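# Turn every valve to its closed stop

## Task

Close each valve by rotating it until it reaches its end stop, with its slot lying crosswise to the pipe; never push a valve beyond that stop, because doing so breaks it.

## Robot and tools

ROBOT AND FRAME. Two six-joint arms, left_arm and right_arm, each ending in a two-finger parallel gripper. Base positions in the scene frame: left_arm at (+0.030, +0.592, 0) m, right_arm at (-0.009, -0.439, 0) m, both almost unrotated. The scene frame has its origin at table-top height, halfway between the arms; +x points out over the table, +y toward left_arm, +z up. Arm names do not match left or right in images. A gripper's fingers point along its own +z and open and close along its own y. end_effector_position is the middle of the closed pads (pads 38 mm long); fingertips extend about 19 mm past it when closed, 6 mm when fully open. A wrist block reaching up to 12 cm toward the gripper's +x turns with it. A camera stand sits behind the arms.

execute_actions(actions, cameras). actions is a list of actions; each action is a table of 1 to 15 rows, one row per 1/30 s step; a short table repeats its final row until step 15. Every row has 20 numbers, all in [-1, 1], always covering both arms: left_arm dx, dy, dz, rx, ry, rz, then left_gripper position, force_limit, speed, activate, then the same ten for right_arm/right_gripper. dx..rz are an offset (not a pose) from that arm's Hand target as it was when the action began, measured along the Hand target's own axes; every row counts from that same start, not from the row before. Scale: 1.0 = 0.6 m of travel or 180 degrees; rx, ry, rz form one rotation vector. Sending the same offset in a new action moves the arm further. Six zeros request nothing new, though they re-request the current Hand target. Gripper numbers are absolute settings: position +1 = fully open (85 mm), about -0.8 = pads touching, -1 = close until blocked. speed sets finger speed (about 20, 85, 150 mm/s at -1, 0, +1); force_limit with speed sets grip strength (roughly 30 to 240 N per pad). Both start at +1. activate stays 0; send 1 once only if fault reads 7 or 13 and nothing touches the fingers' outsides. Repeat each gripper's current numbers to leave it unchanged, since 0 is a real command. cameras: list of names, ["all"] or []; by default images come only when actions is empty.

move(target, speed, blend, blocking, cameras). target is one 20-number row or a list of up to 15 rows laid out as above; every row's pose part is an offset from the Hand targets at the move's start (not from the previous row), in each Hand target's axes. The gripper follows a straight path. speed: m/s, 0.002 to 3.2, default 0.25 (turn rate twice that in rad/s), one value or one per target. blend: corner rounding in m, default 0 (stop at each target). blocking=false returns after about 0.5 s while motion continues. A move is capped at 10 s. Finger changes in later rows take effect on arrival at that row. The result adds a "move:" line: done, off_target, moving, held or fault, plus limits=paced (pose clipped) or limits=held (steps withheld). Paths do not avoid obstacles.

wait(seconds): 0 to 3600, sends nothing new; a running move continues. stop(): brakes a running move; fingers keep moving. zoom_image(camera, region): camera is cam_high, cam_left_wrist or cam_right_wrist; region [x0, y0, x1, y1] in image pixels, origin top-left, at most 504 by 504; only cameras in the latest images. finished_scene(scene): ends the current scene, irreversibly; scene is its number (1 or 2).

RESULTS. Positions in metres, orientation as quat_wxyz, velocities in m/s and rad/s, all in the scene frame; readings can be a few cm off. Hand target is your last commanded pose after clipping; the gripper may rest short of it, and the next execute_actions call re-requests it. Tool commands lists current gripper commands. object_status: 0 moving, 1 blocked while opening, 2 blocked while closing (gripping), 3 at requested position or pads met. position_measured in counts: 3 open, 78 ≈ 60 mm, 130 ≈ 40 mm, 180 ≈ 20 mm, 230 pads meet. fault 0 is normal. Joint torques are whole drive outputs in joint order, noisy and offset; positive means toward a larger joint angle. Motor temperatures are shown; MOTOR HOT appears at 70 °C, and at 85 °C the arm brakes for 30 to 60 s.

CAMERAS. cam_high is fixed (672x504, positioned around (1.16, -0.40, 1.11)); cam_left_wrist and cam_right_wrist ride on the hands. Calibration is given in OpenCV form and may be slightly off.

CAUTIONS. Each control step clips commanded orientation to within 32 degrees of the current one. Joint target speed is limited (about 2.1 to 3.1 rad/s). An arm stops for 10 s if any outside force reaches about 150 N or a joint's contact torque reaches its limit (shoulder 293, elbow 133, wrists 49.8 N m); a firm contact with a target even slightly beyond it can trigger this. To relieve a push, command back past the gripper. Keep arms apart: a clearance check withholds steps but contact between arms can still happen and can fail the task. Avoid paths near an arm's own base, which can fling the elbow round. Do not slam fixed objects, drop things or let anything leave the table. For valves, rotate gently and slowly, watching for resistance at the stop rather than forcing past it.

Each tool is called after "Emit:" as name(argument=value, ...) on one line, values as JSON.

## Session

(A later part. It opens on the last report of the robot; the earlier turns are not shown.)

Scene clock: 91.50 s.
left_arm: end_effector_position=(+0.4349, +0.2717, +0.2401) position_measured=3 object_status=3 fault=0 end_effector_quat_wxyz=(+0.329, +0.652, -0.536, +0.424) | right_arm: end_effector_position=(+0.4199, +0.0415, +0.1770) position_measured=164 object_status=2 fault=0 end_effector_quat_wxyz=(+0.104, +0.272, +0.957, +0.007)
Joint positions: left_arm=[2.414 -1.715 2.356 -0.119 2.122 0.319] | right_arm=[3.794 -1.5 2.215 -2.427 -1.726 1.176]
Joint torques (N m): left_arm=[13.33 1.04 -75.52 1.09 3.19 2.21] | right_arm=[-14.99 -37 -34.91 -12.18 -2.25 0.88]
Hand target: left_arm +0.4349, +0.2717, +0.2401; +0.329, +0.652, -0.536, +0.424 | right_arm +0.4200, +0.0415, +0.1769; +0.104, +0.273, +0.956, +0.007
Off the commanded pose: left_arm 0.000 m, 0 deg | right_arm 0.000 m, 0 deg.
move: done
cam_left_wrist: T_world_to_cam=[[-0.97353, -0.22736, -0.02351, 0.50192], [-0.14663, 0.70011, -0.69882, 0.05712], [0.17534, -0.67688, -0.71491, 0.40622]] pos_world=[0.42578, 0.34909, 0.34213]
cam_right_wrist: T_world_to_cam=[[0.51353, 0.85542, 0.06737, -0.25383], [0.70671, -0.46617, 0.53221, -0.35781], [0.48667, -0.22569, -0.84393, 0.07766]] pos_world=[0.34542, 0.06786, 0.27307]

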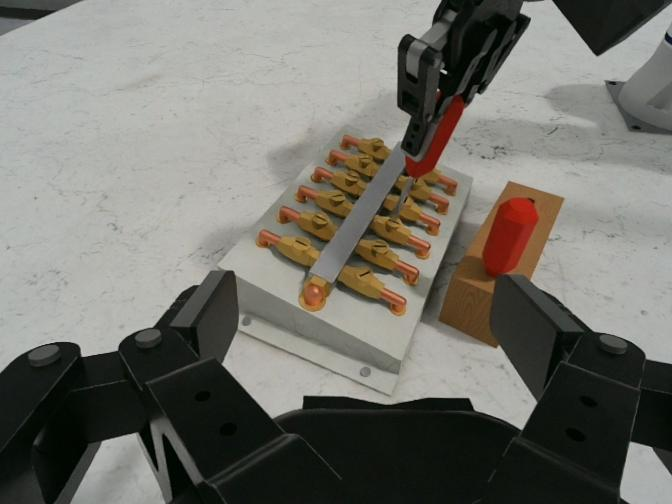

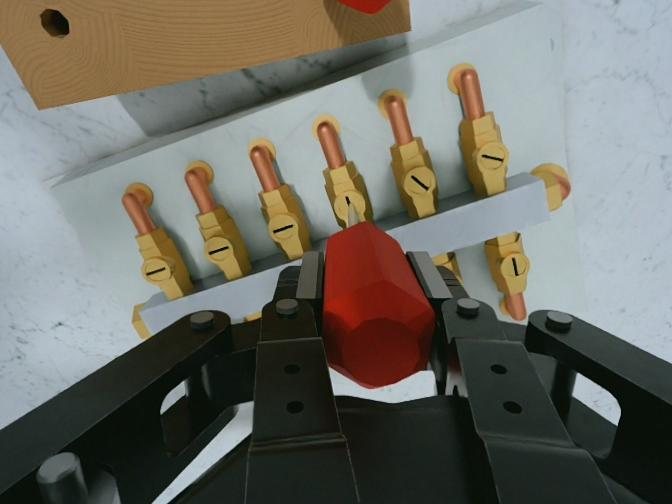

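Emit:
move(target=[[0,0,0,0,0,0,1,1,1,0,0.0033,-0.0016,0.001,0,0,-0.0083,-1,0,-1,0],[0,0,0,0,0,0,1,1,1,0,0.0033,-0.0016,0.0042,0,0,-0.0083,-1,0,-1,0]], speed=[0.08,0.08], cameras=["cam_left_wrist","cam_right_wrist"])

Emit:
zoom_image(camera="cam_right_wrist", region=[335, 180, 375, 220])

Emit:
zoom_image(camera="cam_left_wrist", region=[384, 212, 404, 232])

Scene clock: 92.57 s.
left_arm: end_effector_position=(+0.4349, +0.2717, +0.2401) position_measured=3 object_status=3 fault=0 end_effector_quat_wxyz=(+0.329, +0.652, -0.536, +0.424) | right_arm: end_effector_position=(+0.4183, +0.0416, +0.1742) position_measured=164 object_status=2 fault=0 end_effector_quat_wxyz=(+0.104, +0.260, +0.960, +0.006)
Joint positions: left_arm=[2.414 -1.715 2.356 -0.119 2.122 0.319] | right_arm=[3.796 -1.498 2.219 -2.433 -1.726 1.152]
Joint torques (N m): left_arm=[12.6 1.16 -74.56 0.68 3.1 2.33] | right_arm=[-15.09 -35.12 -34.01 -11.27 -0.54 -3.19]
Hand target: left_arm +0.4349, +0.2717, +0.2401; +0.329, +0.652, -0.536, +0.424 | right_arm +0.4183, +0.0416, +0.1740; +0.104, +0.260, +0.960, +0.006
Off the commanded pose: left_arm 0.000 m, 0 deg | right_arm 0.000 m, 0 deg.
move: done
cam_left_wrist: T_world_to_cam=[[-0.97353, -0.22736, -0.02351, 0.50192], [-0.14663, 0.70011, -0.69882, 0.05712], [0.17534, -0.67688, -0.71491, 0.40622]] pos_world=[0.42578, 0.34909, 0.34213]
cam_right_wrist: T_world_to_cam=[[0.49192, 0.86841, 0.06236, -0.24356], [0.71866, -0.44543, 0.53397, -0.36127], [0.49148, -0.21785, -0.8432, 0.07363]] pos_world=[0.34325, 0.06663, 0.27017]

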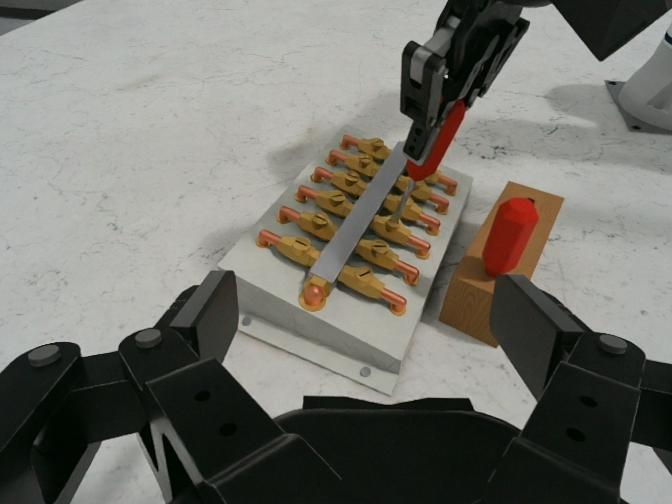

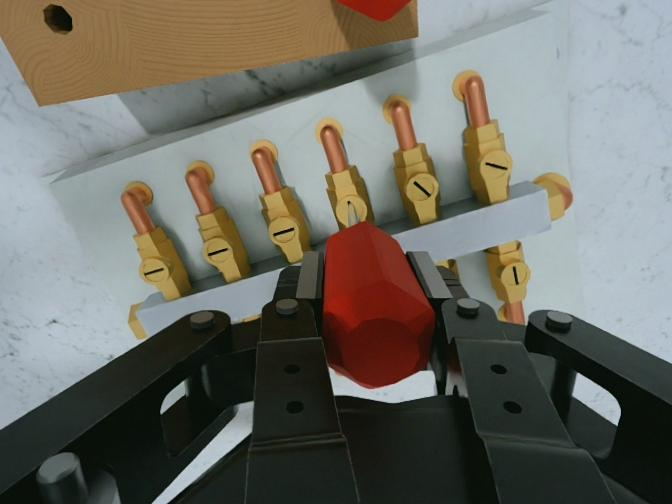

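Scaled by 12.600 from the camera's image (finer frame: 960x720).

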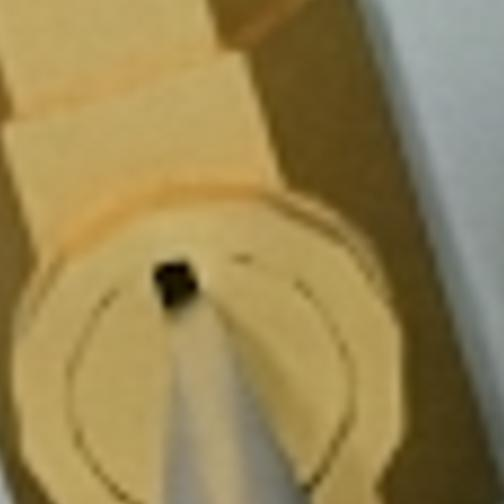

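Scaled by 25.200 from the camera's image (finer frame: 960x720).

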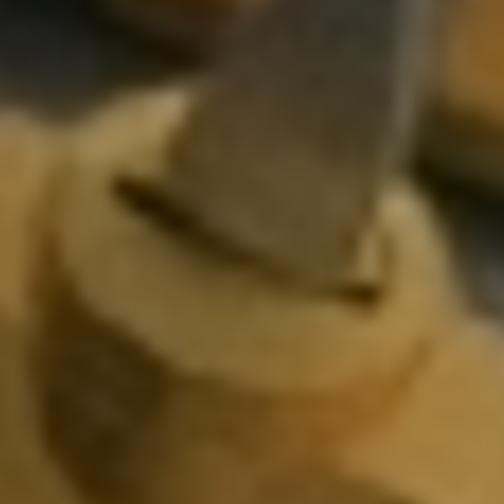

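Emit:
move(target=[[0,0,0,0,0,0,1,1,1,0,0.0001,-0.0003,0,0,0,-0.0178,-1,0,-1,0],[0,0,0,0,0,0,1,1,1,0,0.0001,-0.0003,0.0018,0,0,-0.0178,-1,0,-1,0]], speed=[0.05,0.05], cameras=["cam_left_wrist","cam_right_wrist"])

Emit:
zoom_image(camera="cam_right_wrist", region=[335, 180, 375, 220])

Emit:
zoom_image(camera="cam_left_wrist", region=[384, 212, 404, 232])

Scene clock: 93.93 s.
left_arm: end_effector_position=(+0.4349, +0.2717, +0.2401) position_measured=3 object_status=3 fault=0 end_effector_quat_wxyz=(+0.329, +0.652, -0.536, +0.424) | right_arm: end_effector_position=(+0.4184, +0.0414, +0.1731) position_measured=164 object_status=2 fault=0 end_effector_quat_wxyz=(+0.104, +0.233, +0.967, +0.003)
Joint positions: left_arm=[2.414 -1.715 2.356 -0.119 2.122 0.319] | right_arm=[3.795 -1.496 2.22 -2.436 -1.726 1.096]
Joint torques (N m): left_arm=[12.6 -0.46 -74.64 1.57 3.33 2.44] | right_arm=[-14.62 -34.36 -32.81 -10.79 2.1 -2.66]
Hand target: left_arm +0.4349, +0.2717, +0.2401; +0.329, +0.652, -0.536, +0.424 | right_arm +0.4184, +0.0414, +0.1729; +0.104, +0.233, +0.967, +0.003
Off the commanded pose: left_arm 0.000 m, 0 deg | right_arm 0.000 m, 0 deg.
move: done
cam_left_wrist: T_world_to_cam=[[-0.97353, -0.22736, -0.02351, 0.50192], [-0.14663, 0.70011, -0.69882, 0.05712], [0.17534, -0.67688, -0.71491, 0.40622]] pos_world=[0.42578, 0.34909, 0.34213]
cam_right_wrist: T_world_to_cam=[[0.44396, 0.89458, 0.05128, -0.22248], [0.743, -0.39952, 0.53697, -0.37345], [0.50085, -0.2003, -0.84204, 0.06774]] pos_world=[0.34231, 0.06339, 0.26898]

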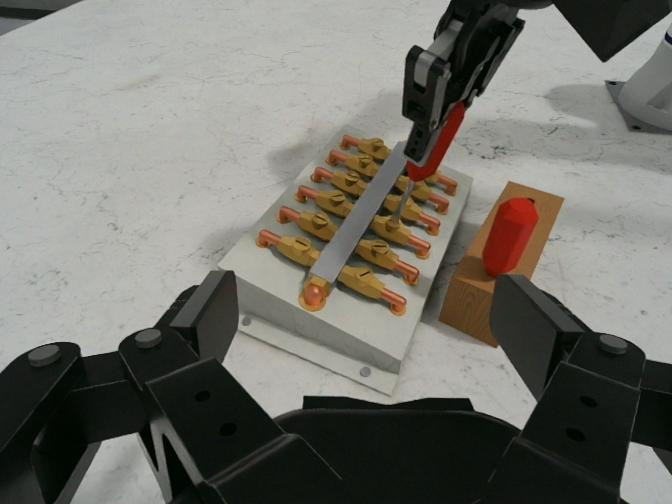

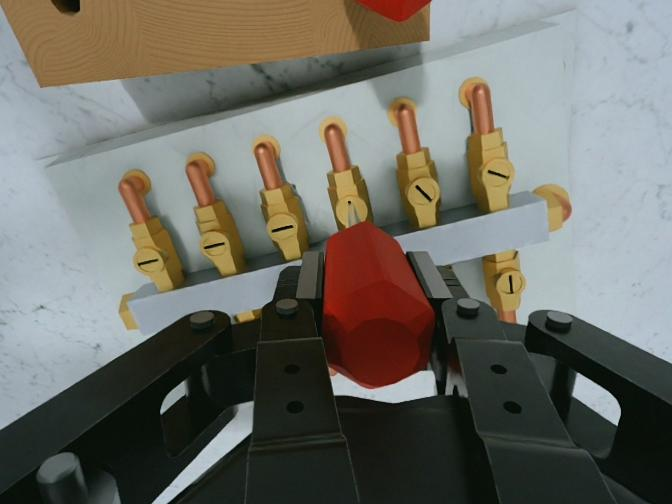

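Scaled by 12.600 from the camera's image (finer frame: 960x720).

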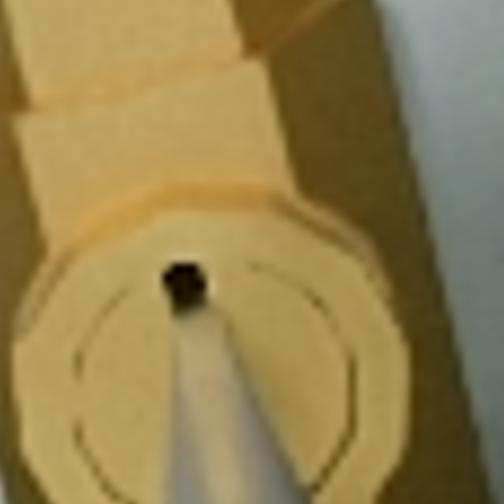

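Scaled by 25.200 from the camera's image (finer frame: 960x720).

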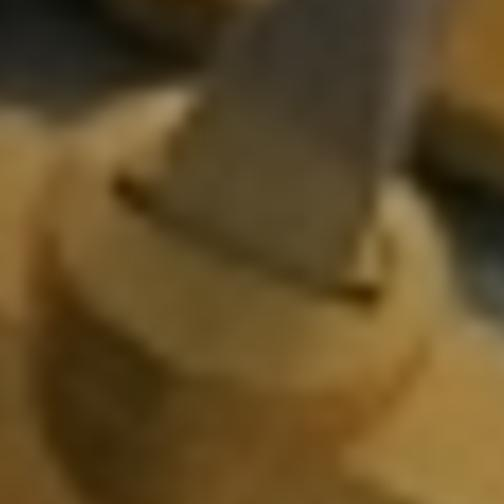

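Emit:
move(target=[[0,0,0,0,0,0,1,1,1,0,0,0,0.0013,0,0,0,-1,0,-1,0]], speed=[0.03])

Emit:
move(target=[[0,0,0,0,0,0,1,1,1,0,0,0,0.001,0,0,0,-1,0,-1,0]], speed=[0.03], cameras=["cam_right_wrist","cam_left_wrist"])

Emit:
zoom_image(camera="cam_right_wrist", region=[335, 180, 375, 220])

Emit:
zoom_image(camera="cam_left_wrist", region=[384, 212, 404, 232])

Scene clock: 94.60 s.
left_arm: end_effector_position=(+0.4349, +0.2717, +0.2401) position_measured=3 object_status=3 fault=0 end_effector_quat_wxyz=(+0.329, +0.652, -0.536, +0.424) | right_arm: end_effector_position=(+0.4186, +0.0414, +0.1722) position_measured=164 object_status=2 fault=0 end_effector_quat_wxyz=(+0.104, +0.233, +0.967, +0.003)
Joint positions: left_arm=[2.414 -1.715 2.356 -0.119 2.122 0.319] | right_arm=[3.795 -1.495 2.221 -2.438 -1.726 1.096]
Joint torques (N m): left_arm=[9.93 1.21 -74.32 1.1 3.44 2.35] | right_arm=[-17.67 -29.92 -28.55 -10.05 1.9 -2.77]
Hand target: left_arm +0.4349, +0.2717, +0.2401; +0.329, +0.652, -0.536, +0.424 | right_arm +0.4186, +0.0414, +0.1721; +0.104, +0.233, +0.967, +0.003
Off the commanded pose: left_arm 0.000 m, 0 deg | right_arm 0.000 m, 0 deg.
move: done

Scene clock: 95.10 s.
left_arm: end_effector_position=(+0.4349, +0.2717, +0.2401) position_measured=3 object_status=3 fault=0 end_effector_quat_wxyz=(+0.329, +0.652, -0.536, +0.424) | right_arm: end_effector_position=(+0.4187, +0.0414, +0.1716) position_measured=164 object_status=2 fault=0 end_effector_quat_wxyz=(+0.104, +0.233, +0.967, +0.003)
Joint positions: left_arm=[2.414 -1.715 2.356 -0.119 2.122 0.319] | right_arm=[3.795 -1.494 2.221 -2.439 -1.726 1.096]
Joint torques (N m): left_arm=[12.92 0.41 -71.91 1.22 3.27 2.26] | right_arm=[-19.97 -20.39 -23.63 -8.72 2.14 -2.66]
Hand target: left_arm +0.4349, +0.2717, +0.2401; +0.329, +0.652, -0.536, +0.424 | right_arm +0.4187, +0.0414, +0.1715; +0.104, +0.233, +0.967, +0.003
Off the commanded pose: left_arm 0.000 m, 0 deg | right_arm 0.000 m, 0 deg.
move: done
cam_left_wrist: T_world_to_cam=[[-0.97353, -0.22736, -0.02351, 0.50192], [-0.14663, 0.70011, -0.69882, 0.05712], [0.17534, -0.67688, -0.71491, 0.40622]] pos_world=[0.42578, 0.34909, 0.34213]
cam_right_wrist: T_world_to_cam=[[0.4438, 0.89467, 0.05116, -0.22236], [0.7431, -0.39932, 0.53699, -0.37295], [0.50085, -0.2003, -0.84204, 0.0663]] pos_world=[0.34262, 0.06329, 0.26748]
Images, in order (width x height): cam_left_wrist 672x504, cam_right_wrist 672x504.

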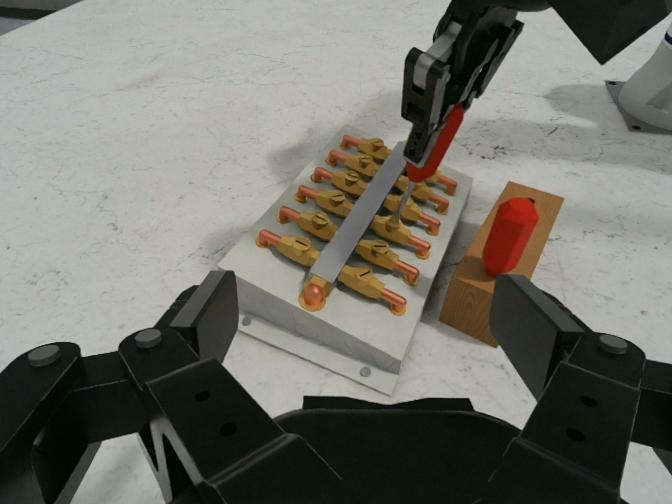

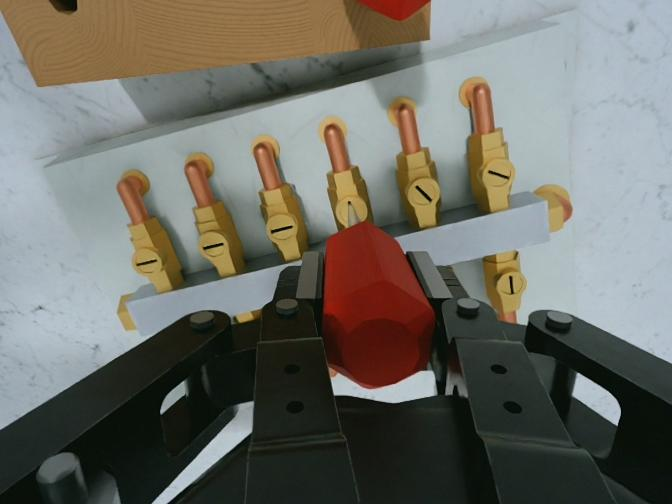

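Scaled by 12.600 from the camera's image (finer frame: 960x720).

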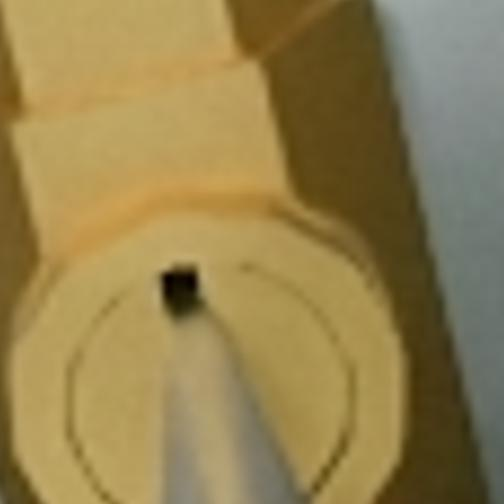

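Scaled by 25.200 from the camera's image (finer frame: 960x720).

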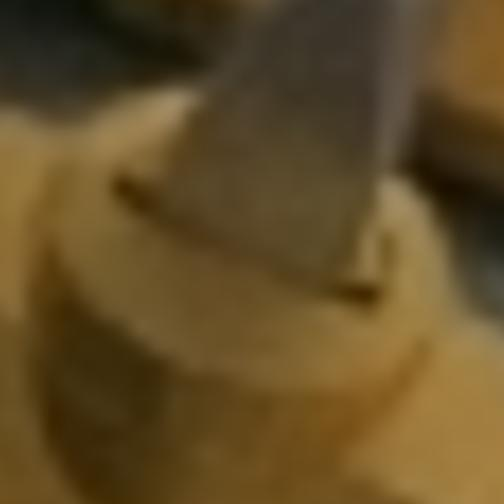

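Emit:
move(target=[[0,0,0,0,0,0,1,1,1,0,0.00105,-0.0019,0.0003,0,0,-0.1389,-1,0,-1,0]], speed=[0.15], cameras=["cam_right_wrist"])

Emit:
zoom_image(camera="cam_right_wrist", region=[335, 180, 375, 220])

Scene clock: 97.37 s.
left_arm: end_effector_position=(+0.4349, +0.2717, +0.2401) position_measured=3 object_status=3 fault=0 end_effector_quat_wxyz=(+0.329, +0.652, -0.536, +0.424) | right_arm: end_effector_position=(+0.4177, +0.0406, +0.1712) position_measured=164 object_status=2 fault=0 end_effector_quat_wxyz=(+0.103, +0.018, +0.994, -0.019)
Joint positions: left_arm=[2.414 -1.715 2.356 -0.119 2.122 0.319] | right_arm=[3.795 -1.495 2.224 -2.44 -1.726 0.66]
Joint torques (N m): left_arm=[13.58 2.55 -72.96 1.15 3.1 2.65] | right_arm=[-16.73 -45.22 -19.08 -5.24 1.63 -3.13]
Hand target: left_arm +0.4349, +0.2717, +0.2401; +0.329, +0.652, -0.536, +0.424 | right_arm +0.4177, +0.0406, +0.1712; +0.103, +0.018, +0.994, -0.020
Off the commanded pose: left_arm 0.000 m, 0 deg | right_arm 0.000 m, 0 deg.
move: done
cam_right_wrist: T_world_to_cam=[[0.03366, 0.99869, -0.0386, -0.03882], [0.84139, -0.00747, 0.54038, -0.42975], [0.53939, -0.05067, -0.84053, 0.04394]] pos_world=[0.33919, 0.03779, 0.26766]

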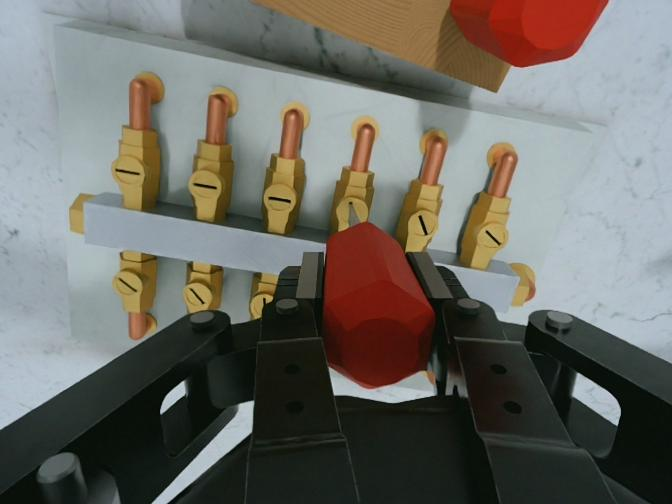

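Scaled by 12.600 from the camera's image (finer frame: 960x720).

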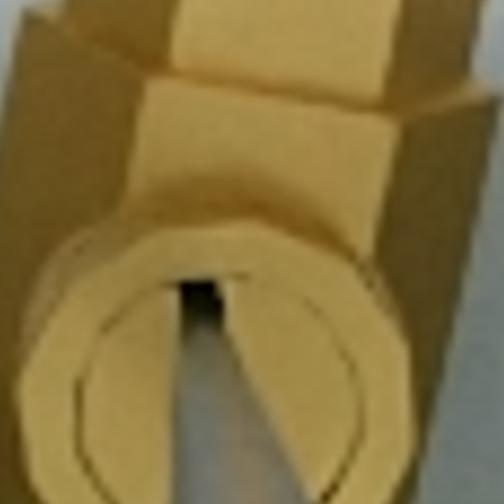

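Emit:
move(target=[[0,0,0,0,0,0,1,1,1,0,0.0003,-0.0015,0.0002,0,0,-0.1389,-1,0,-1,0]], speed=[0.15], cameras=["cam_right_wrist"])

Emit:
zoom_image(camera="cam_right_wrist", region=[335, 180, 375, 220])

Scene clock: 99.57 s.
left_arm: end_effector_position=(+0.4349, +0.2717, +0.2401) position_measured=3 object_status=3 fault=0 end_effector_quat_wxyz=(+0.329, +0.652, -0.536, +0.424) | right_arm: end_effector_position=(+0.4175, +0.0397, +0.1711) position_measured=164 object_status=2 fault=0 end_effector_quat_wxyz=(+0.096, -0.197, +0.975, -0.041)
Joint positions: left_arm=[2.414 -1.715 2.356 -0.119 2.122 0.319] | right_arm=[3.794 -1.497 2.225 -2.44 -1.726 0.222]
Joint torques (N m): left_arm=[12.8 1.35 -73.08 0.8 3.28 1.93] | right_arm=[-22.63 -39.17 -15.17 -4.25 0.42 -3.16]
Hand target: left_arm +0.4349, +0.2717, +0.2401; +0.329, +0.652, -0.536, +0.424 | right_arm +0.4175, +0.0397, +0.1710; +0.096, -0.197, +0.975, -0.041
Off the commanded pose: left_arm 0.000 m, 0 deg | right_arm 0.000 m, 0 deg.
move: done
cam_right_wrist: T_world_to_cam=[[-0.38301, 0.91571, -0.12159, 0.15355], [0.76859, 0.38892, 0.50795, -0.40941], [0.51242, 0.1011, -0.85276, 0.05124]] pos_world=[0.34722, 0.01343, 0.27033]

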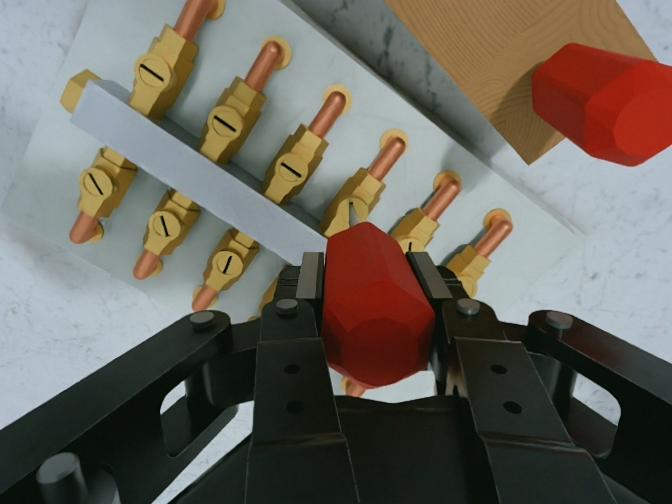

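Scaled by 12.600 from the camera's image (finer frame: 960x720).

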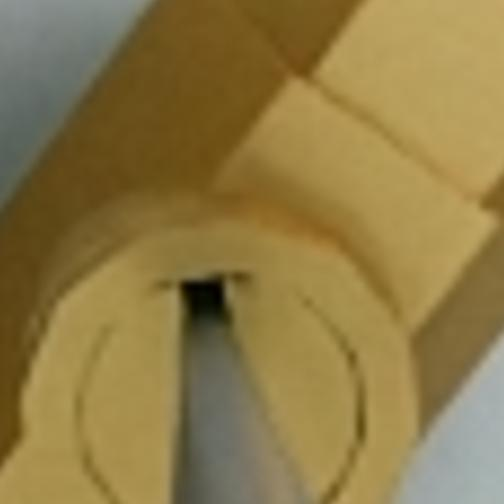

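Emit:
move(target=[[0,0,0,0,0,0,1,1,1,0,0.0001,-0.0013,0.0002,0,0,-0.1389,-1,0,-1,0]], speed=[0.15], cameras=["cam_right_wrist"])

Emit:
zoom_image(camera="cam_right_wrist", region=[335, 180, 375, 220])

Scene clock: 101.80 s.
left_arm: end_effector_position=(+0.4349, +0.2717, +0.2401) position_measured=3 object_status=3 fault=0 end_effector_quat_wxyz=(+0.329, +0.652, -0.536, +0.424) | right_arm: end_effector_position=(+0.4178, +0.0390, +0.1710) position_measured=164 object_status=2 fault=0 end_effector_quat_wxyz=(+0.085, -0.404, +0.909, -0.061)
Joint positions: left_arm=[2.414 -1.715 2.356 -0.119 2.122 0.319] | right_arm=[3.793 -1.497 2.226 -2.441 -1.726 -0.216]
Joint torques (N m): left_arm=[10.95 -0.52 -73.95 0.38 3.1 2.16] | right_arm=[-26.59 -32.39 -13.97 -5.14 0.29 -3.51]
Hand target: left_arm +0.4349, +0.2717, +0.2401; +0.329, +0.652, -0.536, +0.424 | right_arm +0.4178, +0.0390, +0.1710; +0.085, -0.404, +0.909, -0.061
Off the commanded pose: left_arm 0.000 m, 0 deg | right_arm 0.000 m, 0 deg.
move: done
cam_right_wrist: T_world_to_cam=[[-0.72786, 0.66106, -0.18224, 0.31877], [0.53806, 0.71534, 0.44586, -0.31507], [0.4251, 0.22647, -0.87636, 0.08677]] pos_world=[0.36466, -0.005, 0.27461]

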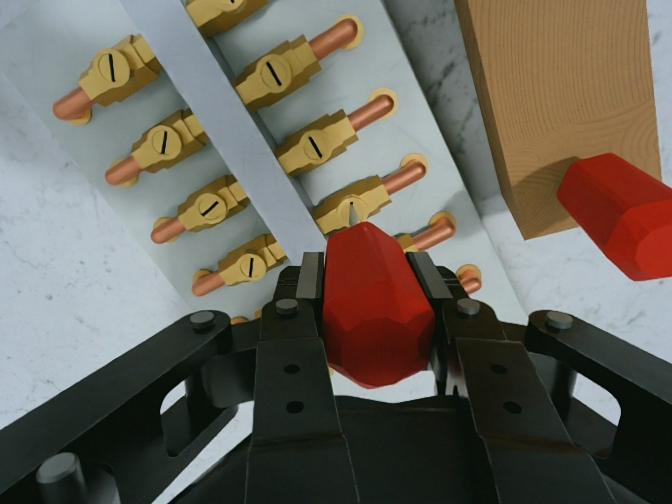

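Scaled by 12.600 from the camera's image (finer frame: 960x720).

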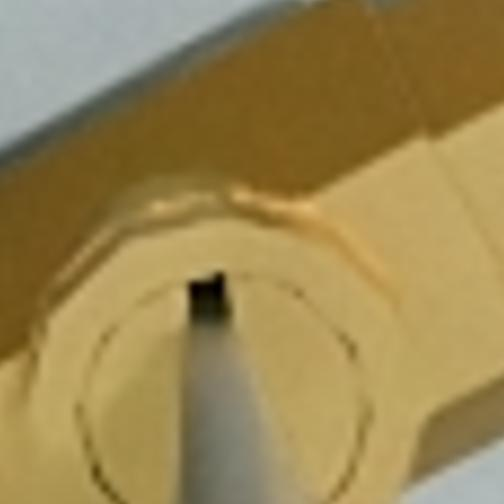

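Emit:
move(target=[[0,0,0,0,0,0,1,1,1,0,0.0002,-0.0008,0.0002,0,0,-0.1111,-1,0,-1,0],[0,0,0,0,0,0,1,1,1,0,0.0002,-0.0009,0.0002,0,0,-0.1244,-1,0,-1,0]], speed=[0.15,0.03], cameras=["cam_right_wrist"])

Emit:
zoom_image(camera="cam_right_wrist", region=[320, 170, 400, 250])

Emit:
zoom_image(camera="cam_right_wrist", region=[300, 90, 380, 170])

Scene clock: 104.53 s.
left_arm: end_effector_position=(+0.4349, +0.2717, +0.2401) position_measured=3 object_status=3 fault=0 end_effector_quat_wxyz=(+0.329, +0.652, -0.536, +0.424) | right_arm: end_effector_position=(+0.4181, +0.0385, +0.1710) position_measured=164 object_status=2 fault=0 end_effector_quat_wxyz=(+0.071, -0.572, +0.813, -0.076)
Joint positions: left_arm=[2.414 -1.715 2.356 -0.119 2.122 0.319] | right_arm=[3.792 -1.497 2.226 -2.441 -1.726 -0.607]
Joint torques (N m): left_arm=[9.54 2.54 -73.78 0.48 3.32 2.19] | right_arm=[-17.31 -25.99 -13.64 -3.42 1.62 -3.62]
Hand target: left_arm +0.4349, +0.2717, +0.2401; +0.329, +0.652, -0.536, +0.424 | right_arm +0.4181, +0.0385, +0.1710; +0.071, -0.572, +0.813, -0.076
Off the commanded pose: left_arm 0.000 m, 0 deg | right_arm 0.000 m, 0 deg.
move: done
cam_right_wrist: T_world_to_cam=[[-0.92222, 0.32597, -0.20797, 0.41781], [0.2328, 0.89755, 0.37445, -0.1821], [0.30872, 0.29691, -0.90363, 0.13733]] pos_world=[0.38531, -0.01353, 0.27917]

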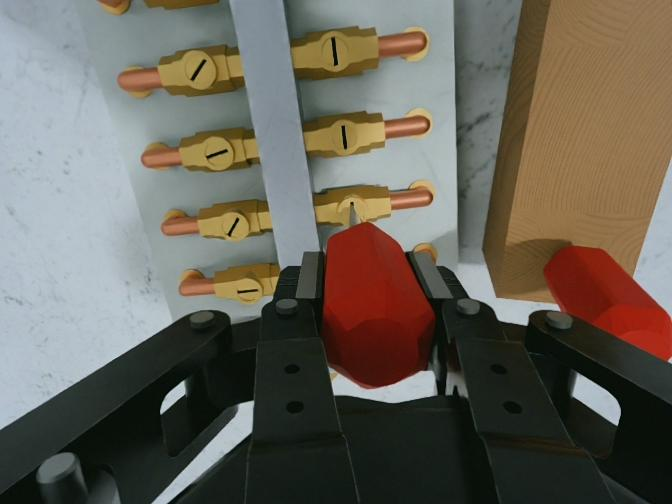

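Scaled by 6.300 from the camera's image (finer frame: 960x720).

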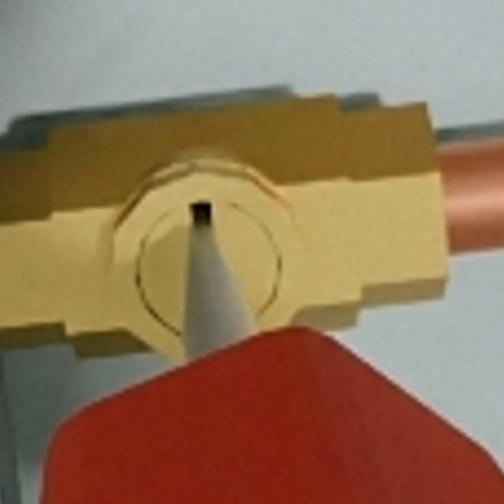

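Scaled by 6.300 from the camera's image (finer frame: 960x720).

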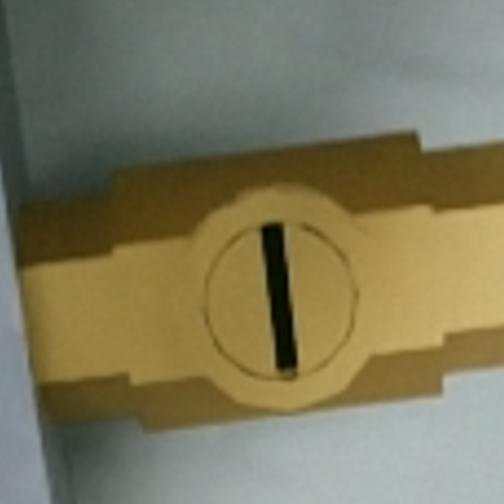

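Emit:
move(target=[[0,0,0,0,0,0,1,1,1,0,0,-0.0001,0,0,0,-0.0133,-1,0,-1,0]], speed=[0.03], cameras=["cam_right_wrist"])

Emit:
zoom_image(camera="cam_right_wrist", region=[335, 180, 375, 220])

Scene clock: 105.93 s.
left_arm: end_effector_position=(+0.4349, +0.2717, +0.2401) position_measured=3 object_status=3 fault=0 end_effector_quat_wxyz=(+0.329, +0.652, -0.536, +0.424) | right_arm: end_effector_position=(+0.4181, +0.0385, +0.1710) position_measured=164 object_status=2 fault=0 end_effector_quat_wxyz=(+0.070, -0.589, +0.801, -0.078)
Joint positions: left_arm=[2.414 -1.715 2.356 -0.119 2.122 0.319] | right_arm=[3.792 -1.497 2.226 -2.441 -1.726 -0.649]
Joint torques (N m): left_arm=[13.04 -0.25 -73.23 0.83 3.79 1.91] | right_arm=[-10.74 -21.11 -30.84 2.1 1.07 -5.02]
Hand target: left_arm +0.4349, +0.2717, +0.2401; +0.329, +0.652, -0.536, +0.424 | right_arm +0.4181, +0.0385, +0.1710; +0.070, -0.589, +0.801, -0.078
Off the commanded pose: left_arm 0.000 m, 0 deg | right_arm 0.000 m, 0 deg.
move: done
cam_right_wrist: T_world_to_cam=[[-0.93512, 0.28619, -0.20891, 0.42494], [0.19647, 0.90945, 0.36646, -0.16601], [0.29487, 0.30165, -0.90668, 0.14342]] pos_world=[0.38769, -0.0139, 0.27964]

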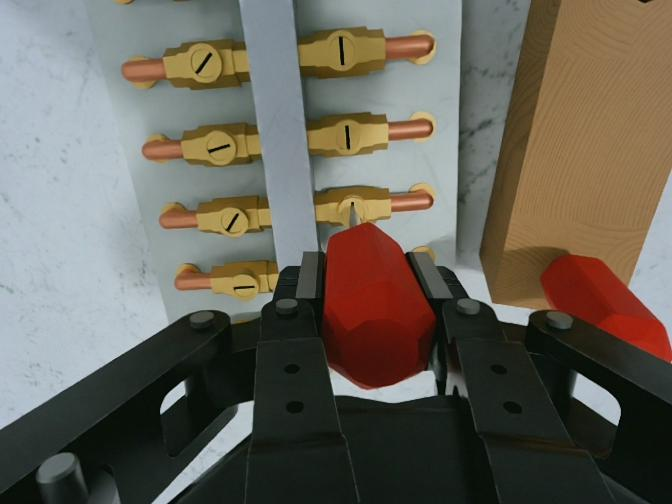

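Scaled by 12.600 from the camera's image (finer frame: 960x720).

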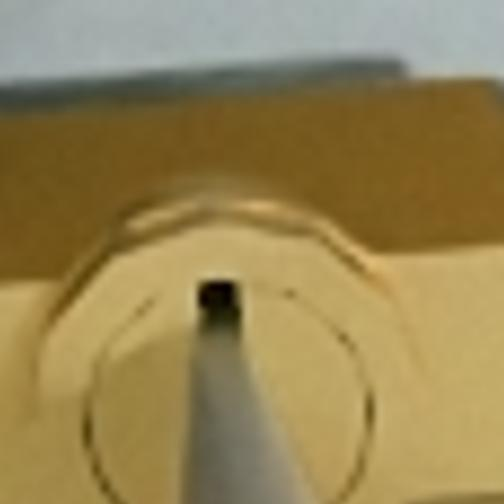

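Emit:
move(target=[[0,0,0,0,0,0,1,1,1,0,0,0,-0.03,0,0,0,-1,0,-1,0],[0,0,0,0,0,0,1,1,1,0,-0.0688,0.0089,-0.03,0,0,0.3639,-1,0,-1,0],[0,0,0,0,0,0,1,1,1,0,-0.0688,0.0089,-0.0078,0,0,0.3639,-1,0,-1,0]], speed=[0.1,0.5,0.1], blend=[0.003,0.002,0], cameras=["cam_left_wrist","cam_right_wrist"])

Emit:
zoom_image(camera="cam_right_wrist", region=[335, 180, 375, 220])

Emit:
zoom_image(camera="cam_left_wrist", region=[362, 228, 392, 258])

Scene clock: 108.77 s.
left_arm: end_effector_position=(+0.4349, +0.2717, +0.2401) position_measured=3 object_status=3 fault=0 end_effector_quat_wxyz=(+0.329, +0.652, -0.536, +0.424) | right_arm: end_effector_position=(+0.4244, +0.0797, +0.1755) position_measured=164 object_status=2 fault=0 end_effector_quat_wxyz=(+0.101, -0.062, +0.993, -0.028)
Joint positions: left_arm=[2.414 -1.715 2.356 -0.119 2.122 0.319] | right_arm=[3.839 -1.447 2.156 -2.414 -1.732 0.541]
Joint torques (N m): left_arm=[12.52 -0.18 -74.36 0.71 2.91 2.35] | right_arm=[-14.62 -42.54 -34.35 -11.47 -2.46 0.9]
Hand target: left_arm +0.4349, +0.2717, +0.2401; +0.329, +0.652, -0.536, +0.424 | right_arm +0.4244, +0.0797, +0.1753; +0.101, -0.062, +0.993, -0.028
Off the commanded pose: left_arm 0.000 m, 0 deg | right_arm 0.000 m, 0 deg.
move: done
cam_left_wrist: T_world_to_cam=[[-0.97353, -0.22736, -0.02351, 0.50192], [-0.14663, 0.70011, -0.69882, 0.05712], [0.17534, -0.67688, -0.71491, 0.40622]] pos_world=[0.42578, 0.34909, 0.34213]
cam_right_wrist: T_world_to_cam=[[-0.1254, 0.98954, -0.07128, -0.00391], [0.83424, 0.14405, 0.53226, -0.44507], [0.53696, 0.00728, -0.84358, 0.04281]] pos_world=[0.34782, 0.06767, 0.27272]

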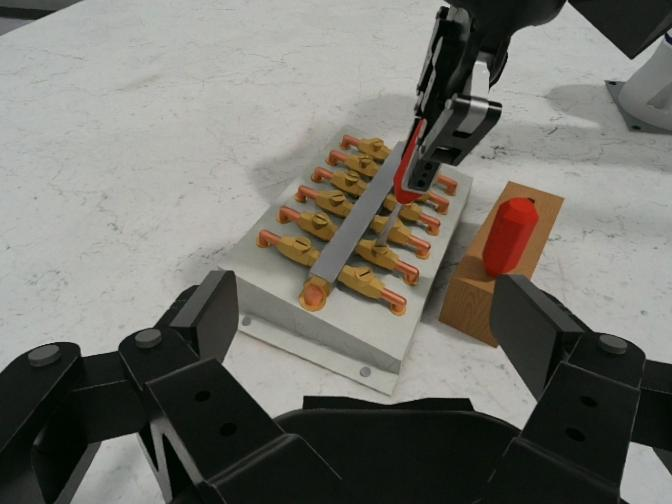

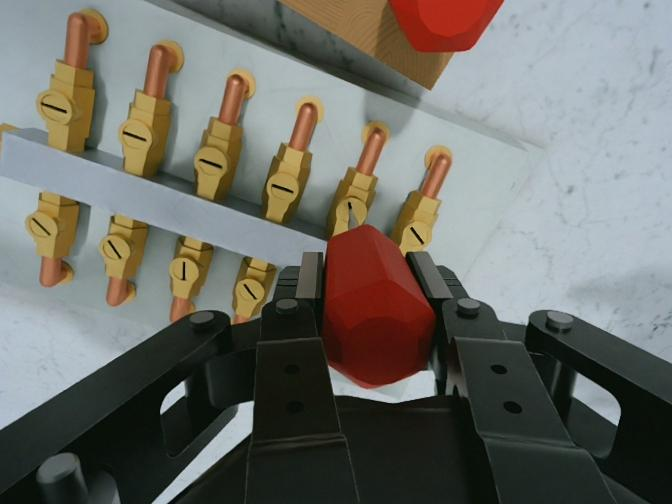

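Scaled by 12.600 from the camera's image (finer frame: 960x720).

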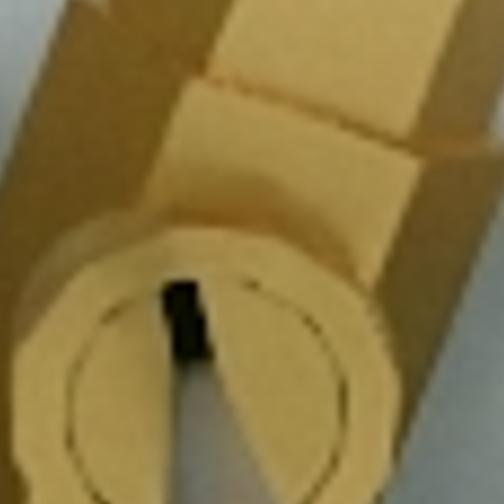

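Scaled by 16.800 from the camera's image (finer frame: 960x720).

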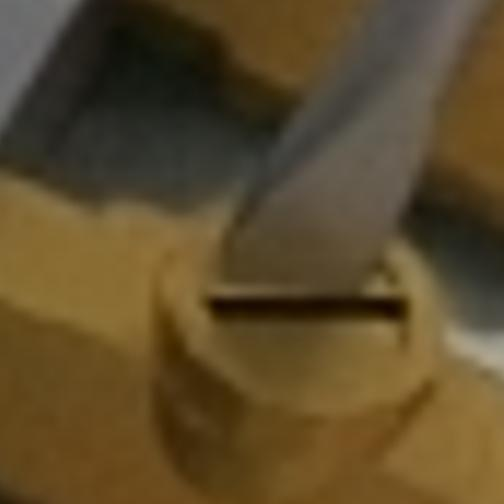

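Emit:
move(target=[[0,0,0,0,0,0,1,1,1,0,0.0019,-0.0006,0.001,0,0,0,-1,0,-1,0],[0,0,0,0,0,0,1,1,1,0,0.0019,-0.0006,0.0042,0,0,0,-1,0,-1,0]], speed=[0.08,0.08], cameras=["cam_left_wrist","cam_right_wrist"])

Emit:
zoom_image(camera="cam_right_wrist", region=[335, 180, 375, 220])

Emit:
zoom_image(camera="cam_left_wrist", region=[370, 236, 390, 256])

Scene clock: 111.53 s.
left_arm: end_effector_position=(+0.4349, +0.2717, +0.2401) position_measured=3 object_status=3 fault=0 end_effector_quat_wxyz=(+0.329, +0.652, -0.536, +0.424) | right_arm: end_effector_position=(+0.4239, +0.0792, +0.1729) position_measured=164 object_status=2 fault=0 end_effector_quat_wxyz=(+0.101, -0.062, +0.993, -0.028)
Joint positions: left_arm=[2.414 -1.715 2.356 -0.119 2.122 0.319] | right_arm=[3.839 -1.445 2.16 -2.42 -1.732 0.541]
Joint torques (N m): left_arm=[10.38 1.01 -73.52 1.32 3.5 2.14] | right_arm=[-20.96 -28.05 -27.09 -9.34 -0.82 -2.78]
Hand target: left_arm +0.4349, +0.2717, +0.2401; +0.329, +0.652, -0.536, +0.424 | right_arm +0.4239, +0.0791, +0.1726; +0.101, -0.062, +0.993, -0.028
Off the commanded pose: left_arm 0.000 m, 0 deg | right_arm 0.000 m, 0 deg.
move: done
cam_left_wrist: T_world_to_cam=[[-0.97353, -0.22736, -0.02351, 0.50192], [-0.14663, 0.70011, -0.69882, 0.05712], [0.17534, -0.67688, -0.71491, 0.40622]] pos_world=[0.42578, 0.34909, 0.34213]
cam_right_wrist: T_world_to_cam=[[-0.12504, 0.9896, -0.07109, -0.00385], [0.83414, 0.14365, 0.53251, -0.44318], [0.53719, 0.00728, -0.84343, 0.0409]] pos_world=[0.34722, 0.06717, 0.27022]

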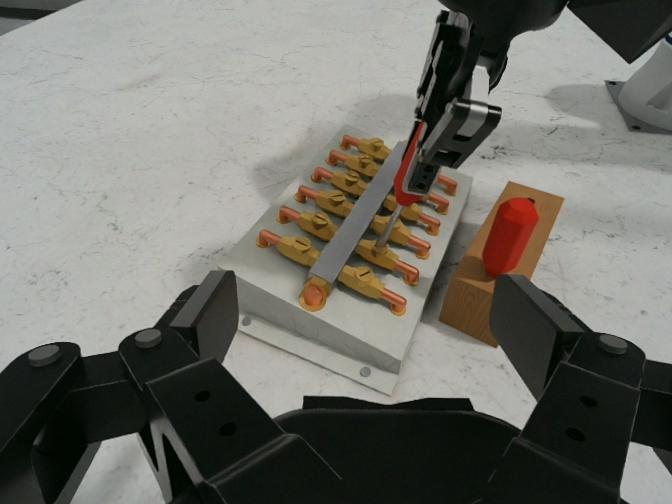

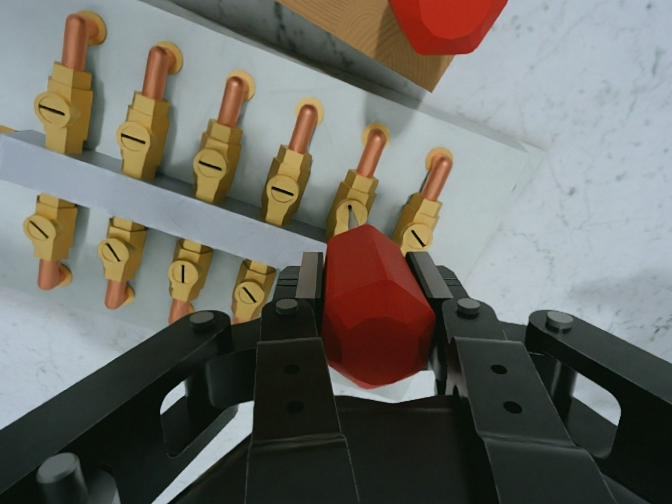

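Scaled by 12.600 from the camera's image (finer frame: 960x720).

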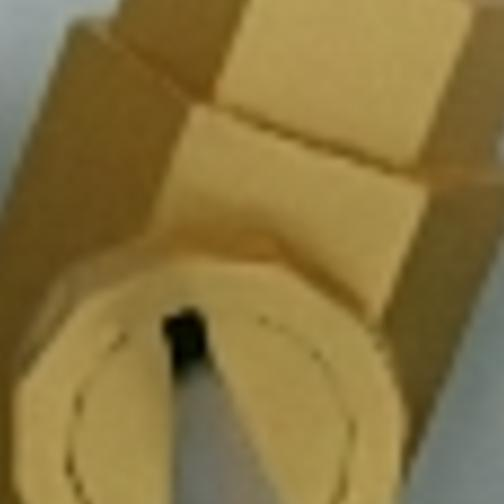

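Scaled by 25.200 from the camera's image (finer frame: 960x720).

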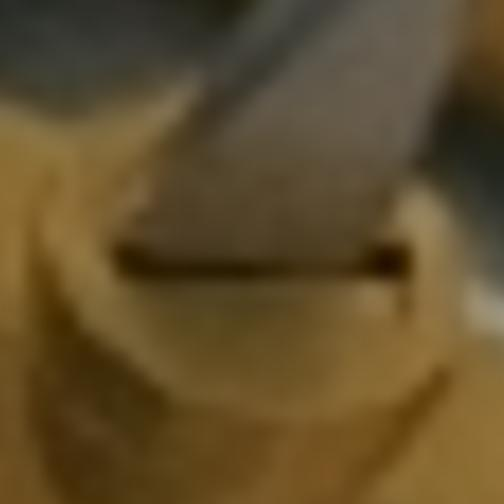

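Emit:
move(target=[[0,0,0,0,0,0,1,1,1,0,0,0,0.001,0,0,0,-1,0,-1,0]], speed=[0.03], cameras=["cam_left_wrist","cam_right_wrist"])

Emit:
zoom_image(camera="cam_right_wrist", region=[335, 180, 375, 220])

Emit:
zoom_image(camera="cam_left_wrist", region=[370, 236, 390, 256])

Scene clock: 112.27 s.
left_arm: end_effector_position=(+0.4349, +0.2717, +0.2401) position_measured=3 object_status=3 fault=0 end_effector_quat_wxyz=(+0.329, +0.652, -0.536, +0.424) | right_arm: end_effector_position=(+0.4240, +0.0791, +0.1721) position_measured=164 object_status=2 fault=0 end_effector_quat_wxyz=(+0.101, -0.062, +0.993, -0.028)
Joint positions: left_arm=[2.414 -1.715 2.356 -0.119 2.122 0.319] | right_arm=[3.839 -1.444 2.16 -2.421 -1.732 0.541]
Joint torques (N m): left_arm=[10.49 2.22 -72.72 0.6 3.42 2.36] | right_arm=[-21.57 -18.07 -18 -6.23 1.78 -2.71]
Hand target: left_arm +0.4349, +0.2717, +0.2401; +0.329, +0.652, -0.536, +0.424 | right_arm +0.4240, +0.0791, +0.1720; +0.101, -0.062, +0.993, -0.028
Off the commanded pose: left_arm 0.000 m, 0 deg | right_arm 0.000 m, 0 deg.
move: done
cam_left_wrist: T_world_to_cam=[[-0.97353, -0.22736, -0.02351, 0.50192], [-0.14663, 0.70011, -0.69882, 0.05712], [0.17534, -0.67688, -0.71491, 0.40622]] pos_world=[0.42578, 0.34909, 0.34213]
cam_right_wrist: T_world_to_cam=[[-0.125, 0.9896, -0.07115, -0.00377], [0.83427, 0.14365, 0.53232, -0.44289], [0.537, 0.00718, -0.84355, 0.04023]] pos_world=[0.34742, 0.06707, 0.26942]

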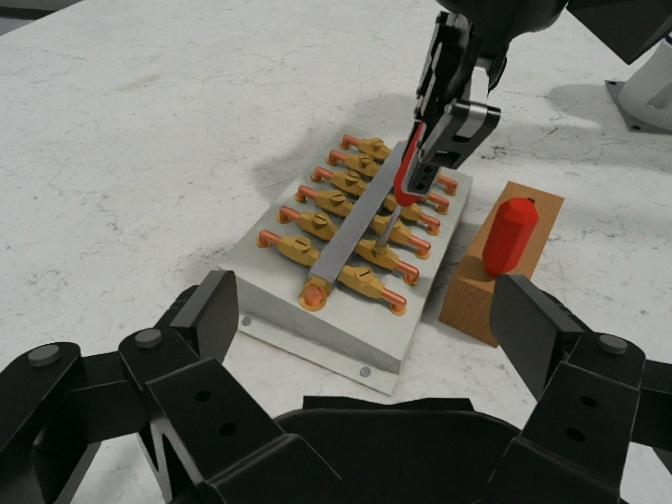

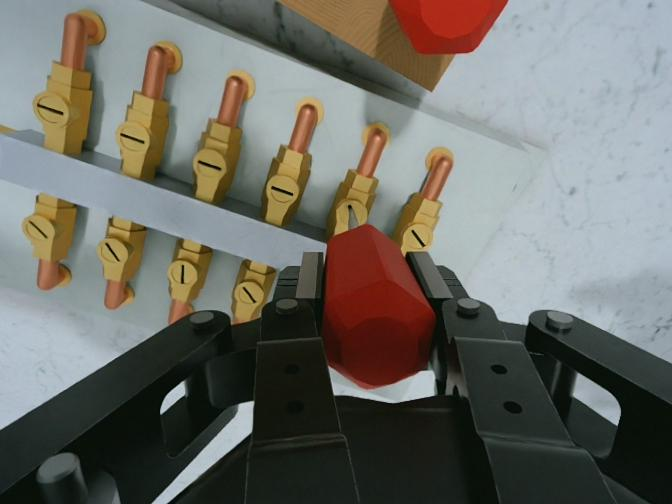

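Scaled by 12.600 from the camera's image (finer frame: 960x720).

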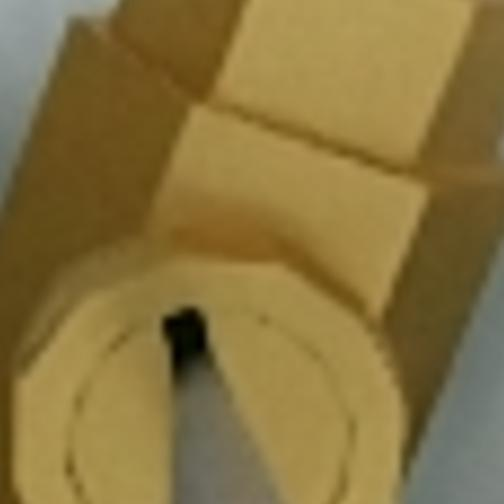

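Scaled by 25.200 from the camera's image (finer frame: 960x720).

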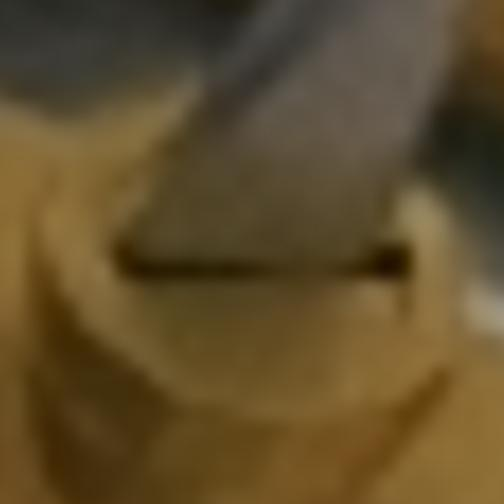

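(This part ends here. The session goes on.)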